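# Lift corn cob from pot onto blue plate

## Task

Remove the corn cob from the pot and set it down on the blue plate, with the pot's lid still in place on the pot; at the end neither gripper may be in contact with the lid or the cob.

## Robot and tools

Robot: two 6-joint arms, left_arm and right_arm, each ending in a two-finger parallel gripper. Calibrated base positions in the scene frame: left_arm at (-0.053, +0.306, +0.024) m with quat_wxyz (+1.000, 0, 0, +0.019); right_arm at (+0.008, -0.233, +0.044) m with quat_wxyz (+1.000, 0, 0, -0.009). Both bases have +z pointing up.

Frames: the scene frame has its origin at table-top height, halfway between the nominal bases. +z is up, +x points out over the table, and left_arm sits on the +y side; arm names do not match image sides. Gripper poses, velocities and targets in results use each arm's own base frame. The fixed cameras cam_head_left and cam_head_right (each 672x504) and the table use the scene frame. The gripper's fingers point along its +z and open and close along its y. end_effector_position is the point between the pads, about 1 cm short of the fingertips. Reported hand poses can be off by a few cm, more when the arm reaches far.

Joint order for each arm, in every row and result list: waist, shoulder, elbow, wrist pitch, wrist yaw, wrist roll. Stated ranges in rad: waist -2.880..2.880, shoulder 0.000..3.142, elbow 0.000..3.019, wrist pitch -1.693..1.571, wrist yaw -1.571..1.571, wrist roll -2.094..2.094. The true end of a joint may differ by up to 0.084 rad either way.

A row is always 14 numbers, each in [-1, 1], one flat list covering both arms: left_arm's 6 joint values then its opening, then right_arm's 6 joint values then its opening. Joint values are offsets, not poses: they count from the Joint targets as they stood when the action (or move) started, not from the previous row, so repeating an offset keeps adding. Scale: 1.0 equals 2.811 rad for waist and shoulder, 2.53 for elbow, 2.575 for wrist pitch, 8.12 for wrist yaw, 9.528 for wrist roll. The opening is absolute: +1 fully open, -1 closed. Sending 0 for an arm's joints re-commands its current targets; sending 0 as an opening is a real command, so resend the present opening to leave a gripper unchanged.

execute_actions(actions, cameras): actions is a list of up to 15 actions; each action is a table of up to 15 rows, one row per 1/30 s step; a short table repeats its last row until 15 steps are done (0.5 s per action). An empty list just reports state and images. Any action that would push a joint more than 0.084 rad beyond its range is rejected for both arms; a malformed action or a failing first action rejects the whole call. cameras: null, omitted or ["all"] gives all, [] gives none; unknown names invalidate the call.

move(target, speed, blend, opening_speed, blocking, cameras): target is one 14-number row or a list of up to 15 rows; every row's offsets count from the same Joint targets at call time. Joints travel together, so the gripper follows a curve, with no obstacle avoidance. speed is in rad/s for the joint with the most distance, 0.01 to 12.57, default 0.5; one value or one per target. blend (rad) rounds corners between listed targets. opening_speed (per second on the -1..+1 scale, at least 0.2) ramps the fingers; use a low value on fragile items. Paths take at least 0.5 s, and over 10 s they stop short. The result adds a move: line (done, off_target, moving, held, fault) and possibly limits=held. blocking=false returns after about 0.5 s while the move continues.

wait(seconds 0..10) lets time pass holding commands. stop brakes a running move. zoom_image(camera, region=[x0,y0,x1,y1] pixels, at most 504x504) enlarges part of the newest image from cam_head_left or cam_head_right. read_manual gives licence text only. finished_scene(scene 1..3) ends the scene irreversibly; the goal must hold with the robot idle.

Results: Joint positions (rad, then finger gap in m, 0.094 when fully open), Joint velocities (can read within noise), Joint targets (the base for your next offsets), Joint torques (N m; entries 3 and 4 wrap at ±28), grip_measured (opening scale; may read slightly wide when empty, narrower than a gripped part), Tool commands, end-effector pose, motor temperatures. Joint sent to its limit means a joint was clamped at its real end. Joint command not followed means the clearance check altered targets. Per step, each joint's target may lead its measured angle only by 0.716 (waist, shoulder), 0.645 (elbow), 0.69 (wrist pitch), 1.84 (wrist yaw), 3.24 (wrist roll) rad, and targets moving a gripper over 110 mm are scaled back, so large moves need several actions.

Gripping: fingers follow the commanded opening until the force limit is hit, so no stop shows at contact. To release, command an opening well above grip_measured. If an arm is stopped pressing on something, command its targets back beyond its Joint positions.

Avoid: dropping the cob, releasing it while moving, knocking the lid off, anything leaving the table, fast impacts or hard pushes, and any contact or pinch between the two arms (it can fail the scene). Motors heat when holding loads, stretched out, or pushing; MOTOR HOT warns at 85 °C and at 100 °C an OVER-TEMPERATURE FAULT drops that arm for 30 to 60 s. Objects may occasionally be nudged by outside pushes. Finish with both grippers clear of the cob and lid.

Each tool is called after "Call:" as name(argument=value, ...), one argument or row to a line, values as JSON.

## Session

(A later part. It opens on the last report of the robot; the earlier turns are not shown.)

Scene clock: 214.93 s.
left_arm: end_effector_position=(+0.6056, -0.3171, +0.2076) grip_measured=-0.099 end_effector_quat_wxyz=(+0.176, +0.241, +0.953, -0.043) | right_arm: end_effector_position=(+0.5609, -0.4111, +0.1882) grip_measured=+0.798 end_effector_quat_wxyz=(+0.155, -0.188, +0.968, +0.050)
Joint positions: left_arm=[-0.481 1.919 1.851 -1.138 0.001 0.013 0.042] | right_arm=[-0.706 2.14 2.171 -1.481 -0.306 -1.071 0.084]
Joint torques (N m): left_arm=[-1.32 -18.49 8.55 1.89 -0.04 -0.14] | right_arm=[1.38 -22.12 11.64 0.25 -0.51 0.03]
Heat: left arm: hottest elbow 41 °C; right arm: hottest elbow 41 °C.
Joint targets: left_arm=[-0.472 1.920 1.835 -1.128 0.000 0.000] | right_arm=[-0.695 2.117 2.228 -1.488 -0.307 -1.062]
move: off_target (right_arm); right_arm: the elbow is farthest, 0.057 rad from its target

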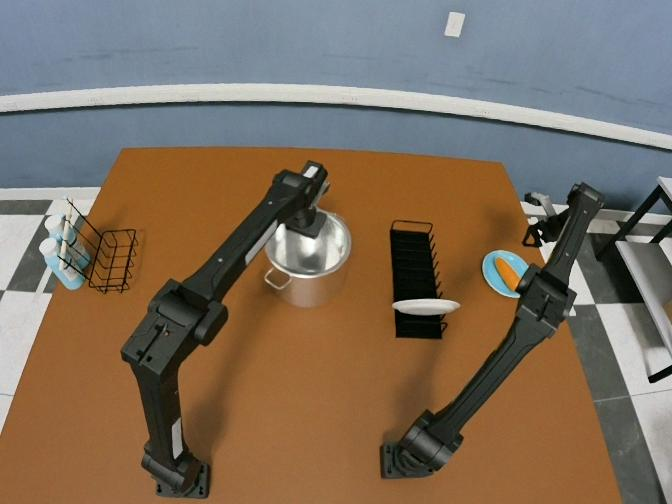

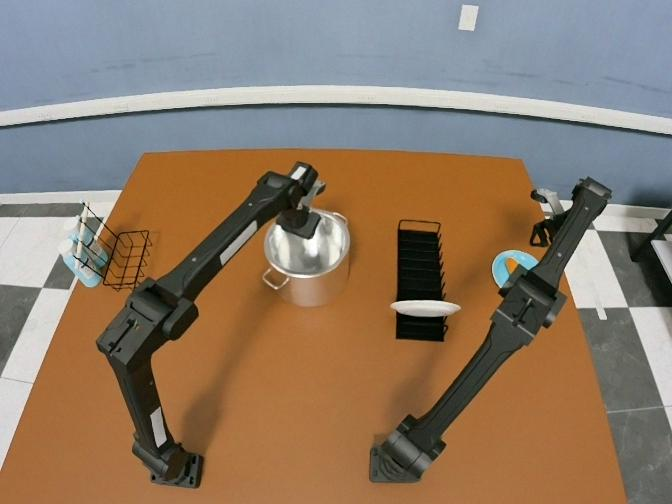

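Call:
move(
  target=[0,0.006,-0.002,0.002,0,0,-0.4,0,0,0,0,0,0,0.8],
  speed=0.06,
  cameras=["cam_head_left"],
)

Call:
zoom_image(
  camera="cam_head_left",
  region=[250, 190, 380, 320],
)

Scene clock: 221.20 s.
left_arm: end_effector_position=(+0.6056, -0.3171, +0.2070) grip_measured=-0.099 end_effector_quat_wxyz=(+0.176, +0.241, +0.953, -0.043) | right_arm: end_effector_position=(+0.5609, -0.4111, +0.1882) grip_measured=+0.798 end_effector_quat_wxyz=(+0.155, -0.188, +0.968, +0.050)
Joint positions: left_arm=[-0.481 1.919 1.849 -1.137 0.001 0.013 0.042] | right_arm=[-0.706 2.14 2.171 -1.481 -0.306 -1.071 0.084]
Joint torques (N m): left_arm=[-1.32 -16.79 8.2 2.11 -0.03 -0.12] | right_arm=[1.38 -22.12 11.64 0.25 -0.51 0.03]
Heat: left arm: hottest elbow 41 °C; right arm: hottest elbow 41 °C.
Joint targets: left_arm=[-0.472 1.937 1.830 -1.123 0.000 0.000] | right_arm=[-0.695 2.117 2.228 -1.488 -0.307 -1.062]
move: off_target (right_arm); right_arm: the elbow is farthest, 0.057 rad from its target

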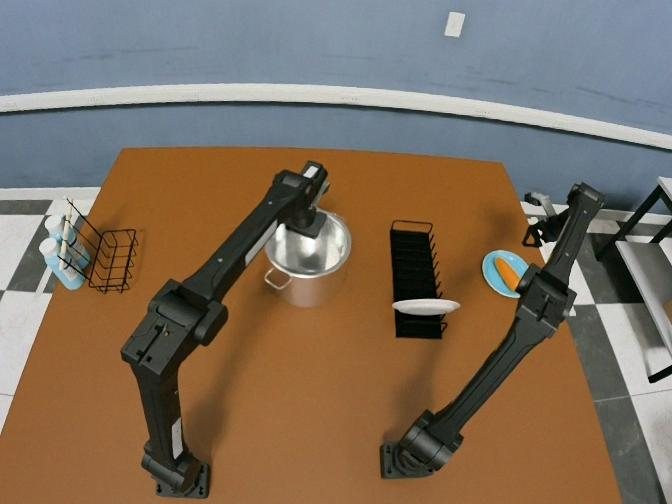

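Scaled by 3.877 (camera's finer frame: 960x720).

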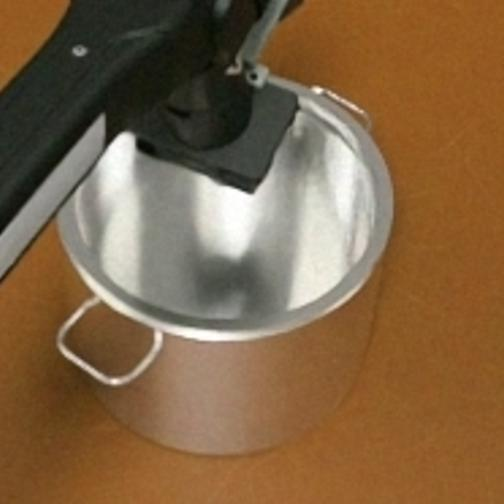

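Call:
move(
  target=[
    [0,0,0,0,0,0,0.7,0,0,0,0,0,0,0.8],
    [0,-0.004,0.1,-0.1,0,0,0.7,0,0,0,0,0,0,0.8],
    [0.11,-0.1,0.1,-0.1,0,0,0.7,0,0,0,0,0,0,0.8],
  ],
  speed=[0.1,0.3,0.5],
  opening_speed=0.5,
)

Call:
zoom_image(
  camera="cam_head_left",
  region=[250, 190, 380, 320],
)

Call:
zoom_image(
  camera="cam_head_right",
  region=[250, 190, 380, 320],
)

Scene clock: 236.37 s.
left_arm: end_effector_position=(+0.6013, -0.0972, +0.4443) grip_measured=+0.698 end_effector_quat_wxyz=(+0.291, +0.082, +0.953, -0.022) | right_arm: end_effector_position=(+0.5609, -0.4111, +0.1882) grip_measured=+0.798 end_effector_quat_wxyz=(+0.155, -0.188, +0.968, +0.050)
Joint positions: left_arm=[-0.159 1.647 2.038 -1.368 0.001 0.013 0.08] | right_arm=[-0.706 2.14 2.171 -1.481 -0.306 -1.071 0.084]
Joint torques (N m): left_arm=[-2.02 -13.39 13.78 1.26 -0.05 -0.13] | right_arm=[1.38 -22.12 11.63 0.25 -0.51 0.03]
Heat: left arm: hottest elbow 41 °C; right arm: hottest elbow 42 °C.
Joint targets: left_arm=[-0.163 1.656 2.083 -1.380 0.001 0.000] | right_arm=[-0.695 2.117 2.228 -1.488 -0.307 -1.062]
move: off_target (left_arm, right_arm); left_arm: the elbow is farthest, 0.045 rad from its target; right_arm: the elbow is farthest, 0.057 rad from its target

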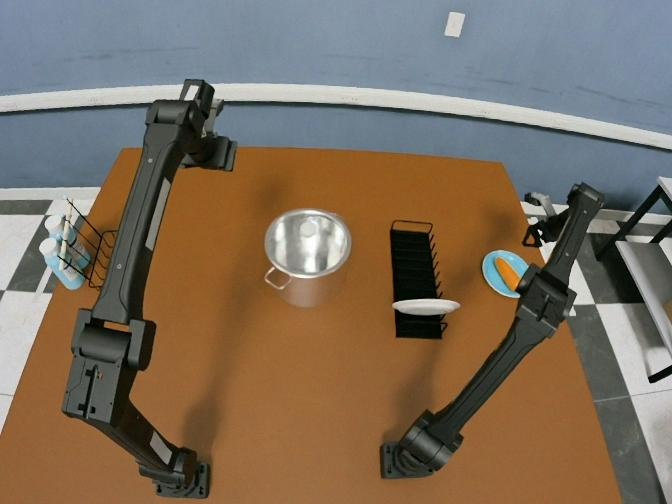

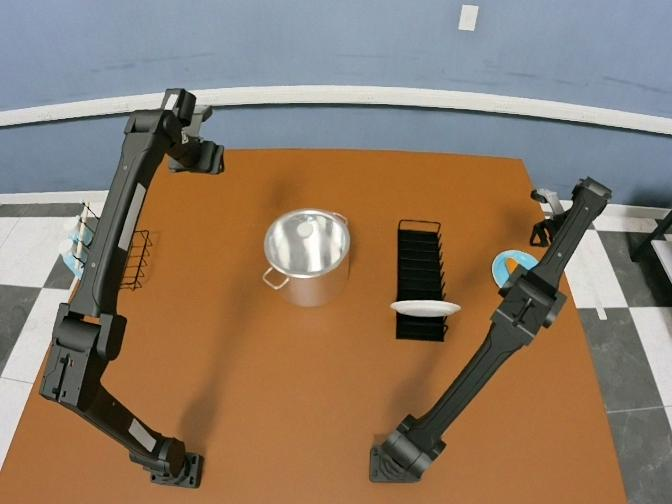

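Scaled by 3.877 (camera's finer frame: 960x720).

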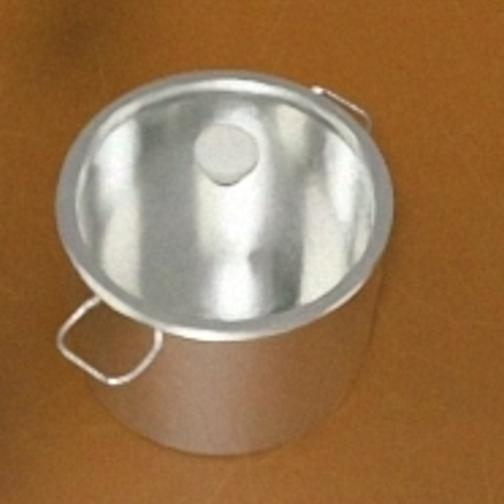

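Scaled by 3.877 (camera's finer frame: 960x720).

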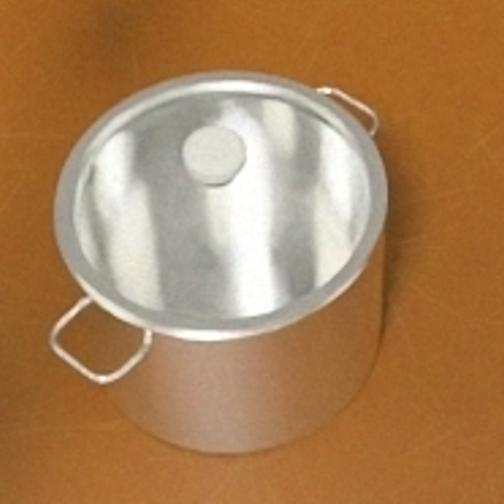

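Call:
zoom_image(
  camera="cam_head_left",
  region=[260, 240, 360, 300],
)

Call:
zoom_image(
  camera="cam_head_right",
  region=[260, 200, 360, 300],
)

Scaled by 5.040 (camera's finer frame: 960x720).

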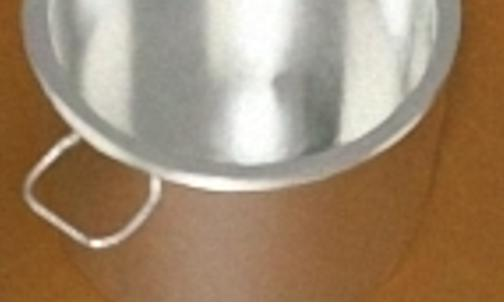

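Scaled by 5.040 (camera's finer frame: 960x720).

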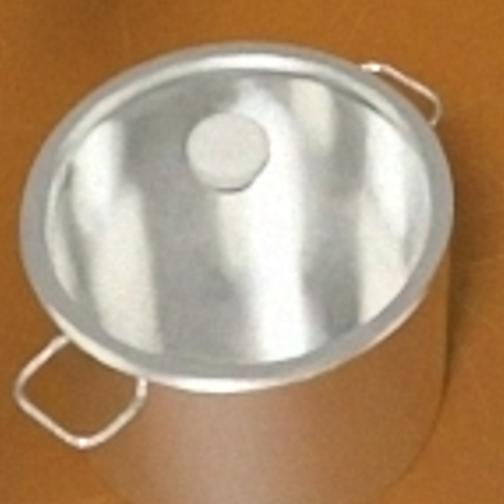

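Call:
move(
  target=[
    [-0.116,0.1028,0.005,0.0233,0,0,1,0,0,0,0,0,0,0.8],
    [-0.116,0.0996,-0.0968,0.0944,0,0,1,0,0,0,0,0,0,0.8],
  ],
  speed=[0.5,0.25],
  cameras=[],
)

Call:
move(
  target=[0,0,0,0,0,0,-0.4,0,0,0,0,0,0,0.8],
  opening_speed=0.5,
  cameras=["cam_head_left","cam_head_right"],
)

Call:
zoom_image(
  camera="cam_head_left",
  region=[250, 190, 380, 320],
)

Scene clock: 280.03 s.
left_arm: end_effector_position=(+0.6018, -0.3279, +0.2046) grip_measured=+0.998 end_effector_quat_wxyz=(+0.171, +0.249, +0.952, -0.042) | right_arm: end_effector_position=(+0.5609, -0.4111, +0.1882) grip_measured=+0.798 end_effector_quat_wxyz=(+0.155, -0.188, +0.968, +0.050)
Joint positions: left_arm=[-0.499 1.931 1.864 -1.149 -0.001 0.014 0.094] | right_arm=[-0.706 2.14 2.171 -1.481 -0.306 -1.071 0.084]
Joint torques (N m): left_arm=[-0.91 -17.79 7.88 1.98 0.07 -0.13] | right_arm=[1.38 -22.18 11.63 0.25 -0.51 0.03]
Motor temperatures (°C): left_arm=[29 37 42 27 28 25 29] | right_arm=[26 39 43 28 28 26 26]
Heat: left arm: hottest elbow 42 °C; right arm: hottest elbow 43 °C.
Joint targets: left_arm=[-0.490 1.936 1.838 -1.137 0.000 0.000] | right_arm=[-0.695 2.117 2.228 -1.488 -0.307 -1.062]
move: off_target (right_arm); right_arm: the elbow is farthest, 0.057 rad from its target

Scene clock: 283.03 s.
left_arm: end_effector_position=(+0.6068, -0.3195, +0.2058) grip_measured=-0.106 end_effector_quat_wxyz=(+0.174, +0.242, +0.954, -0.039) | right_arm: end_effector_position=(+0.5609, -0.4111, +0.1882) grip_measured=+0.798 end_effector_quat_wxyz=(+0.155, -0.188, +0.968, +0.050)
Joint positions: left_arm=[-0.486 1.929 1.863 -1.146 -0.007 0.012 0.042] | right_arm=[-0.706 2.14 2.171 -1.481 -0.306 -1.071 0.084]
Joint torques (N m): left_arm=[-2.08 -18.14 7.64 1.66 0.25 -0.07] | right_arm=[1.38 -22.12 11.63 0.25 -0.51 0.03]
Heat: left arm: hottest elbow 41 °C; right arm: hottest elbow 43 °C.
Joint targets: left_arm=[-0.489 1.936 1.838 -1.137 0.000 0.000] | right_arm=[-0.695 2.117 2.228 -1.488 -0.307 -1.062]
move: off_target (right_arm); right_arm: the elbow is farthest, 0.057 rad from its target

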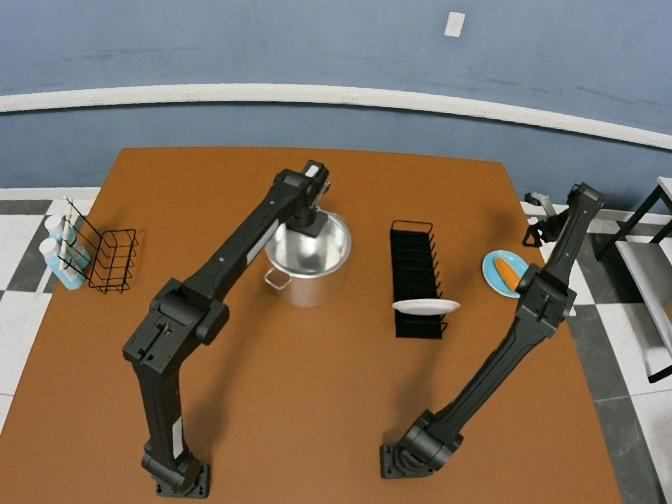

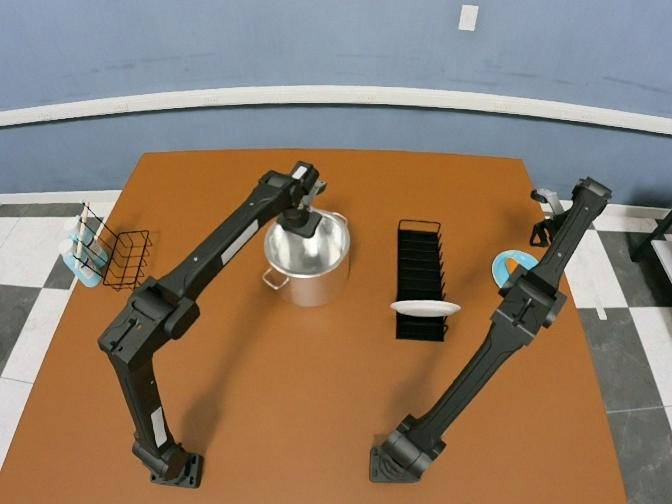

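Scaled by 3.877 (camera's finer frame: 960x720).

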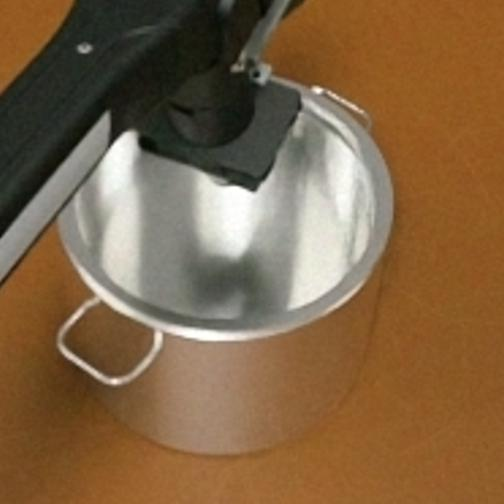

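Call:
move(
  target=[0.0068,-0.0075,-0.006,-0.0015,0,0,-0.4,0,0,0,0,0,0,0.8],
  speed=0.08,
  cameras=["cam_head_left","cam_head_right"],
)

Call:
zoom_image(
  camera="cam_head_left",
  region=[250, 190, 380, 320],
)

Scene clock: 296.67 s.
left_arm: end_effector_position=(+0.6069, -0.3187, +0.2062) grip_measured=-0.106 end_effector_quat_wxyz=(+0.178, +0.241, +0.953, -0.041) | right_arm: end_effector_position=(+0.5609, -0.4111, +0.1882) grip_measured=+0.798 end_effector_quat_wxyz=(+0.155, -0.188, +0.968, +0.050)
Joint positions: left_arm=[-0.484 1.923 1.852 -1.133 -0.004 0.012 0.042] | right_arm=[-0.706 2.14 2.171 -1.481 -0.306 -1.071 0.084]
Joint torques (N m): left_arm=[-0.5 -19.37 7.53 1.06 0.19 -0.08] | right_arm=[1.38 -22.12 11.63 0.25 -0.51 0.03]
Heat: left arm: hottest elbow 41 °C; right arm: hottest elbow 44 °C.
Joint targets: left_arm=[-0.470 1.914 1.823 -1.141 0.000 0.000] | right_arm=[-0.695 2.117 2.228 -1.488 -0.307 -1.062]
move: off_target (right_arm); right_arm: the elbow is farthest, 0.057 rad from its target

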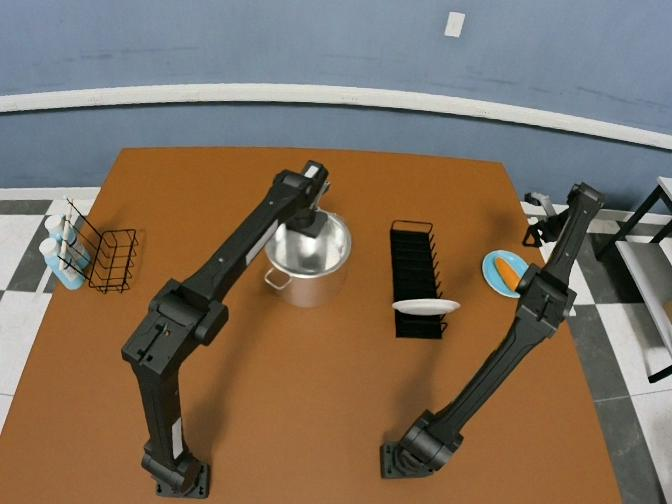

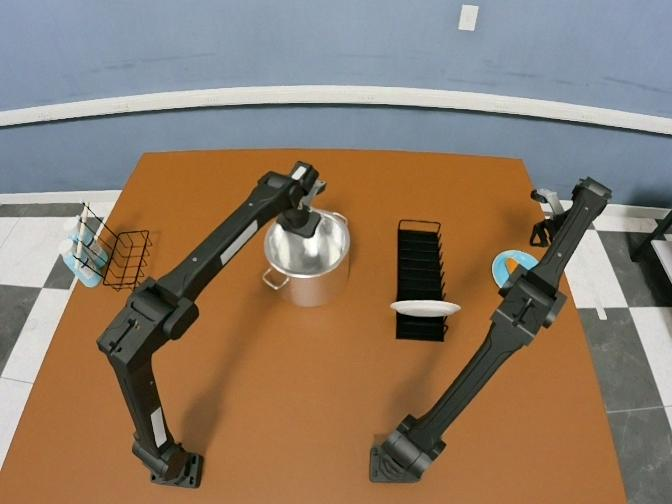

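Scaled by 3.877 (camera's finer frame: 960x720).

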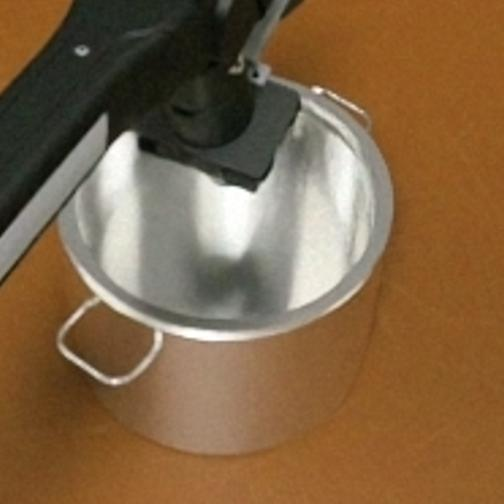

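Call:
move(
  target=[0,-0.006,-0.0115,0.004,0,0,-0.4,0,0,0,0,0,0,0.8],
  speed=0.08,
  cameras=["cam_head_left","cam_head_right"],
)

Call:
zoom_image(
  camera="cam_head_left",
  region=[250, 190, 380, 320],
)

Scene clock: 306.93 s.
left_arm: end_effector_position=(+0.6024, -0.3163, +0.2056) grip_measured=-0.106 end_effector_quat_wxyz=(+0.180, +0.241, +0.953, -0.041) | right_arm: end_effector_position=(+0.5609, -0.4111, +0.1882) grip_measured=+0.798 end_effector_quat_wxyz=(+0.155, -0.188, +0.968, +0.050)
Joint positions: left_arm=[-0.484 1.906 1.825 -1.119 -0.004 0.012 0.042] | right_arm=[-0.706 2.14 2.171 -1.481 -0.306 -1.071 0.084]
Joint torques (N m): left_arm=[-0.09 -18.02 7.17 0.92 0.18 -0.12] | right_arm=[1.38 -22.18 11.64 0.25 -0.51 0.03]
Heat: left arm: hottest elbow 40 °C; right arm: hottest elbow 44 °C.
Joint targets: left_arm=[-0.470 1.898 1.794 -1.131 0.000 0.000] | right_arm=[-0.695 2.117 2.228 -1.488 -0.307 -1.062]
move: off_target (right_arm); right_arm: the elbow is farthest, 0.057 rad from its target

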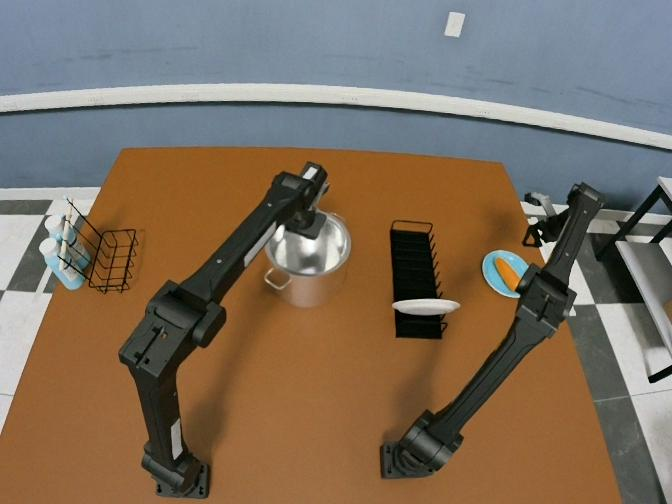

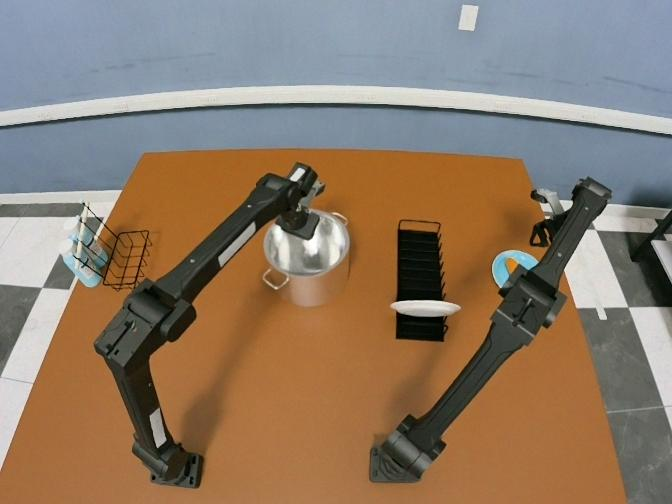

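Scaled by 3.877 (camera's finer frame: 960x720).

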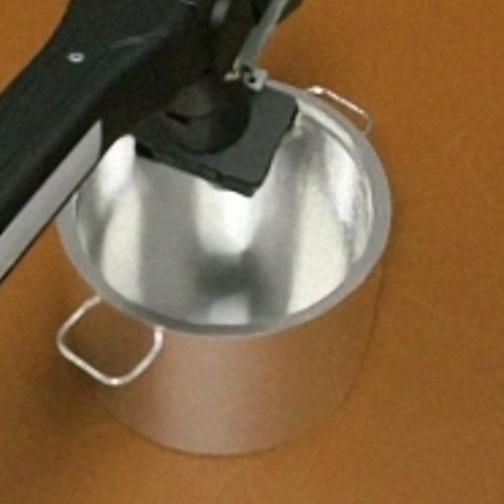

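Call:
move(
  target=[
    [0,0,0,0,0,0,0.7,0,0,0,0,0,0,0.8],
    [0,0.003,0.1,-0.1,0,0,0.7,0,0,0,0,0,0,0.8],
    [0.11,-0.1,0.1,-0.1,0,0,0.7,0,0,0,0,0,0,0.8],
  ],
  speed=[0.1,0.3,0.5],
  opening_speed=0.5,
)

Call:
zoom_image(
  camera="cam_head_left",
  region=[250, 190, 380, 320],
)

Call:
zoom_image(
  camera="cam_head_right",
  region=[250, 190, 380, 320],
)

Scene clock: 319.93 s.
left_arm: end_effector_position=(+0.5852, -0.0935, +0.4494) grip_measured=+0.698 end_effector_quat_wxyz=(+0.290, +0.079, +0.953, -0.022) | right_arm: end_effector_position=(+0.5609, -0.4111, +0.1882) grip_measured=+0.798 end_effector_quat_wxyz=(+0.155, -0.188, +0.968, +0.050)
Joint positions: left_arm=[-0.158 1.607 2.003 -1.376 0 0.008 0.08] | right_arm=[-0.706 2.14 2.171 -1.481 -0.306 -1.071 0.084]
Joint torques (N m): left_arm=[-1.55 -13.16 13.63 1.44 0.01 -0.03] | right_arm=[1.38 -22.18 11.63 0.25 -0.51 0.03]
Heat: left arm: hottest elbow 40 °C; right arm: hottest elbow 44 °C.
Joint targets: left_arm=[-0.161 1.616 2.047 -1.388 0.001 0.000] | right_arm=[-0.695 2.117 2.228 -1.488 -0.307 -1.062]
move: off_target (left_arm, right_arm); left_arm: the elbow is farthest, 0.044 rad from its target; right_arm: the elbow is farthest, 0.057 rad from its target

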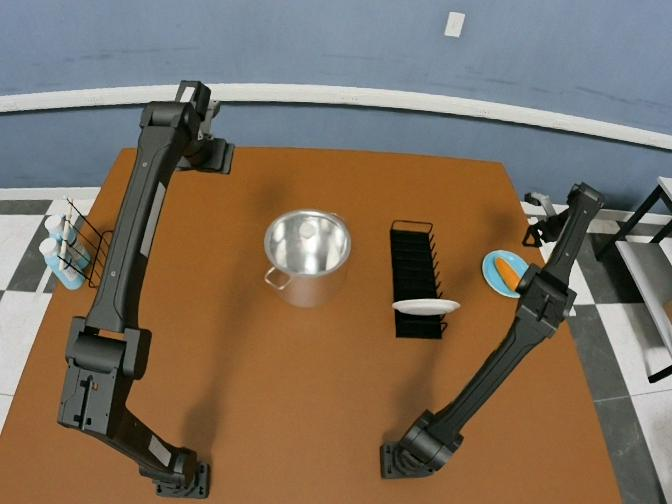

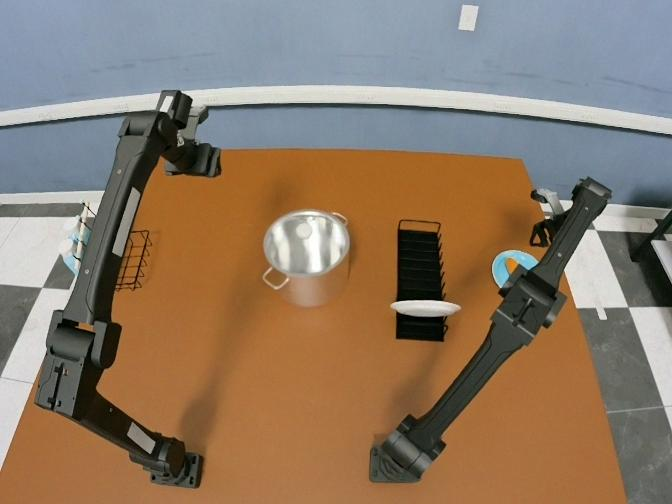

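Scaled by 3.877 (camera's finer frame: 960x720).

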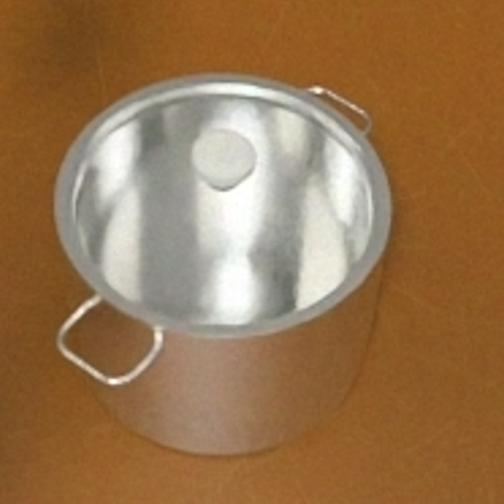

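Scaled by 3.877 (camera's finer frame: 960x720).

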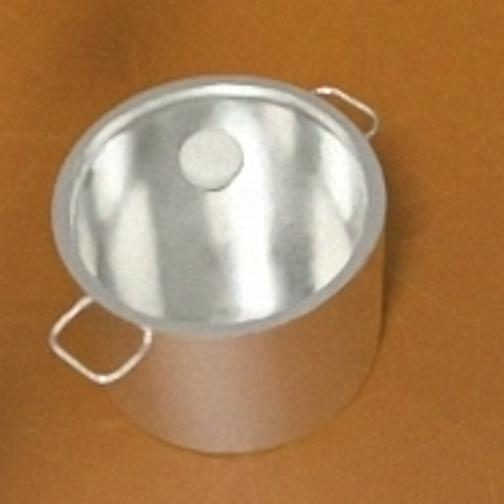

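Call:
zoom_image(
  camera="cam_head_left",
  region=[260, 200, 360, 300],
)

Call:
zoom_image(
  camera="cam_head_right",
  region=[260, 200, 360, 300],
)

Scaled by 5.040 (camera's finer frame: 960x720).

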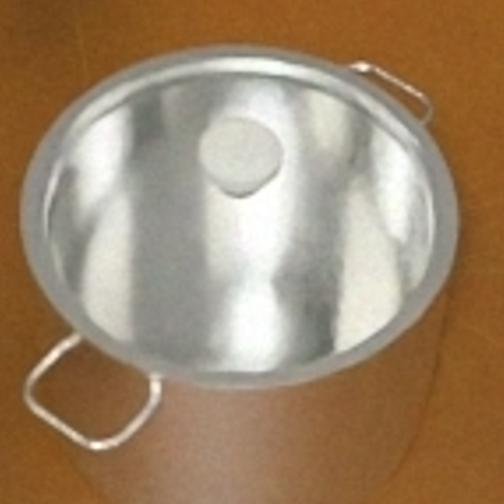

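Scaled by 5.040 (camera's finer frame: 960x720).

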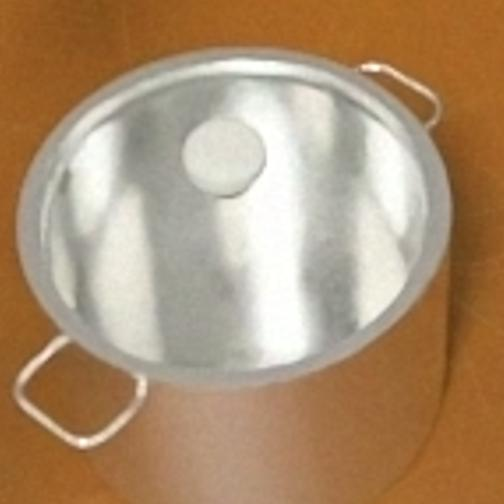

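Call:
finished_scene(
  scene=2,
)

The scene is finished: the task was done.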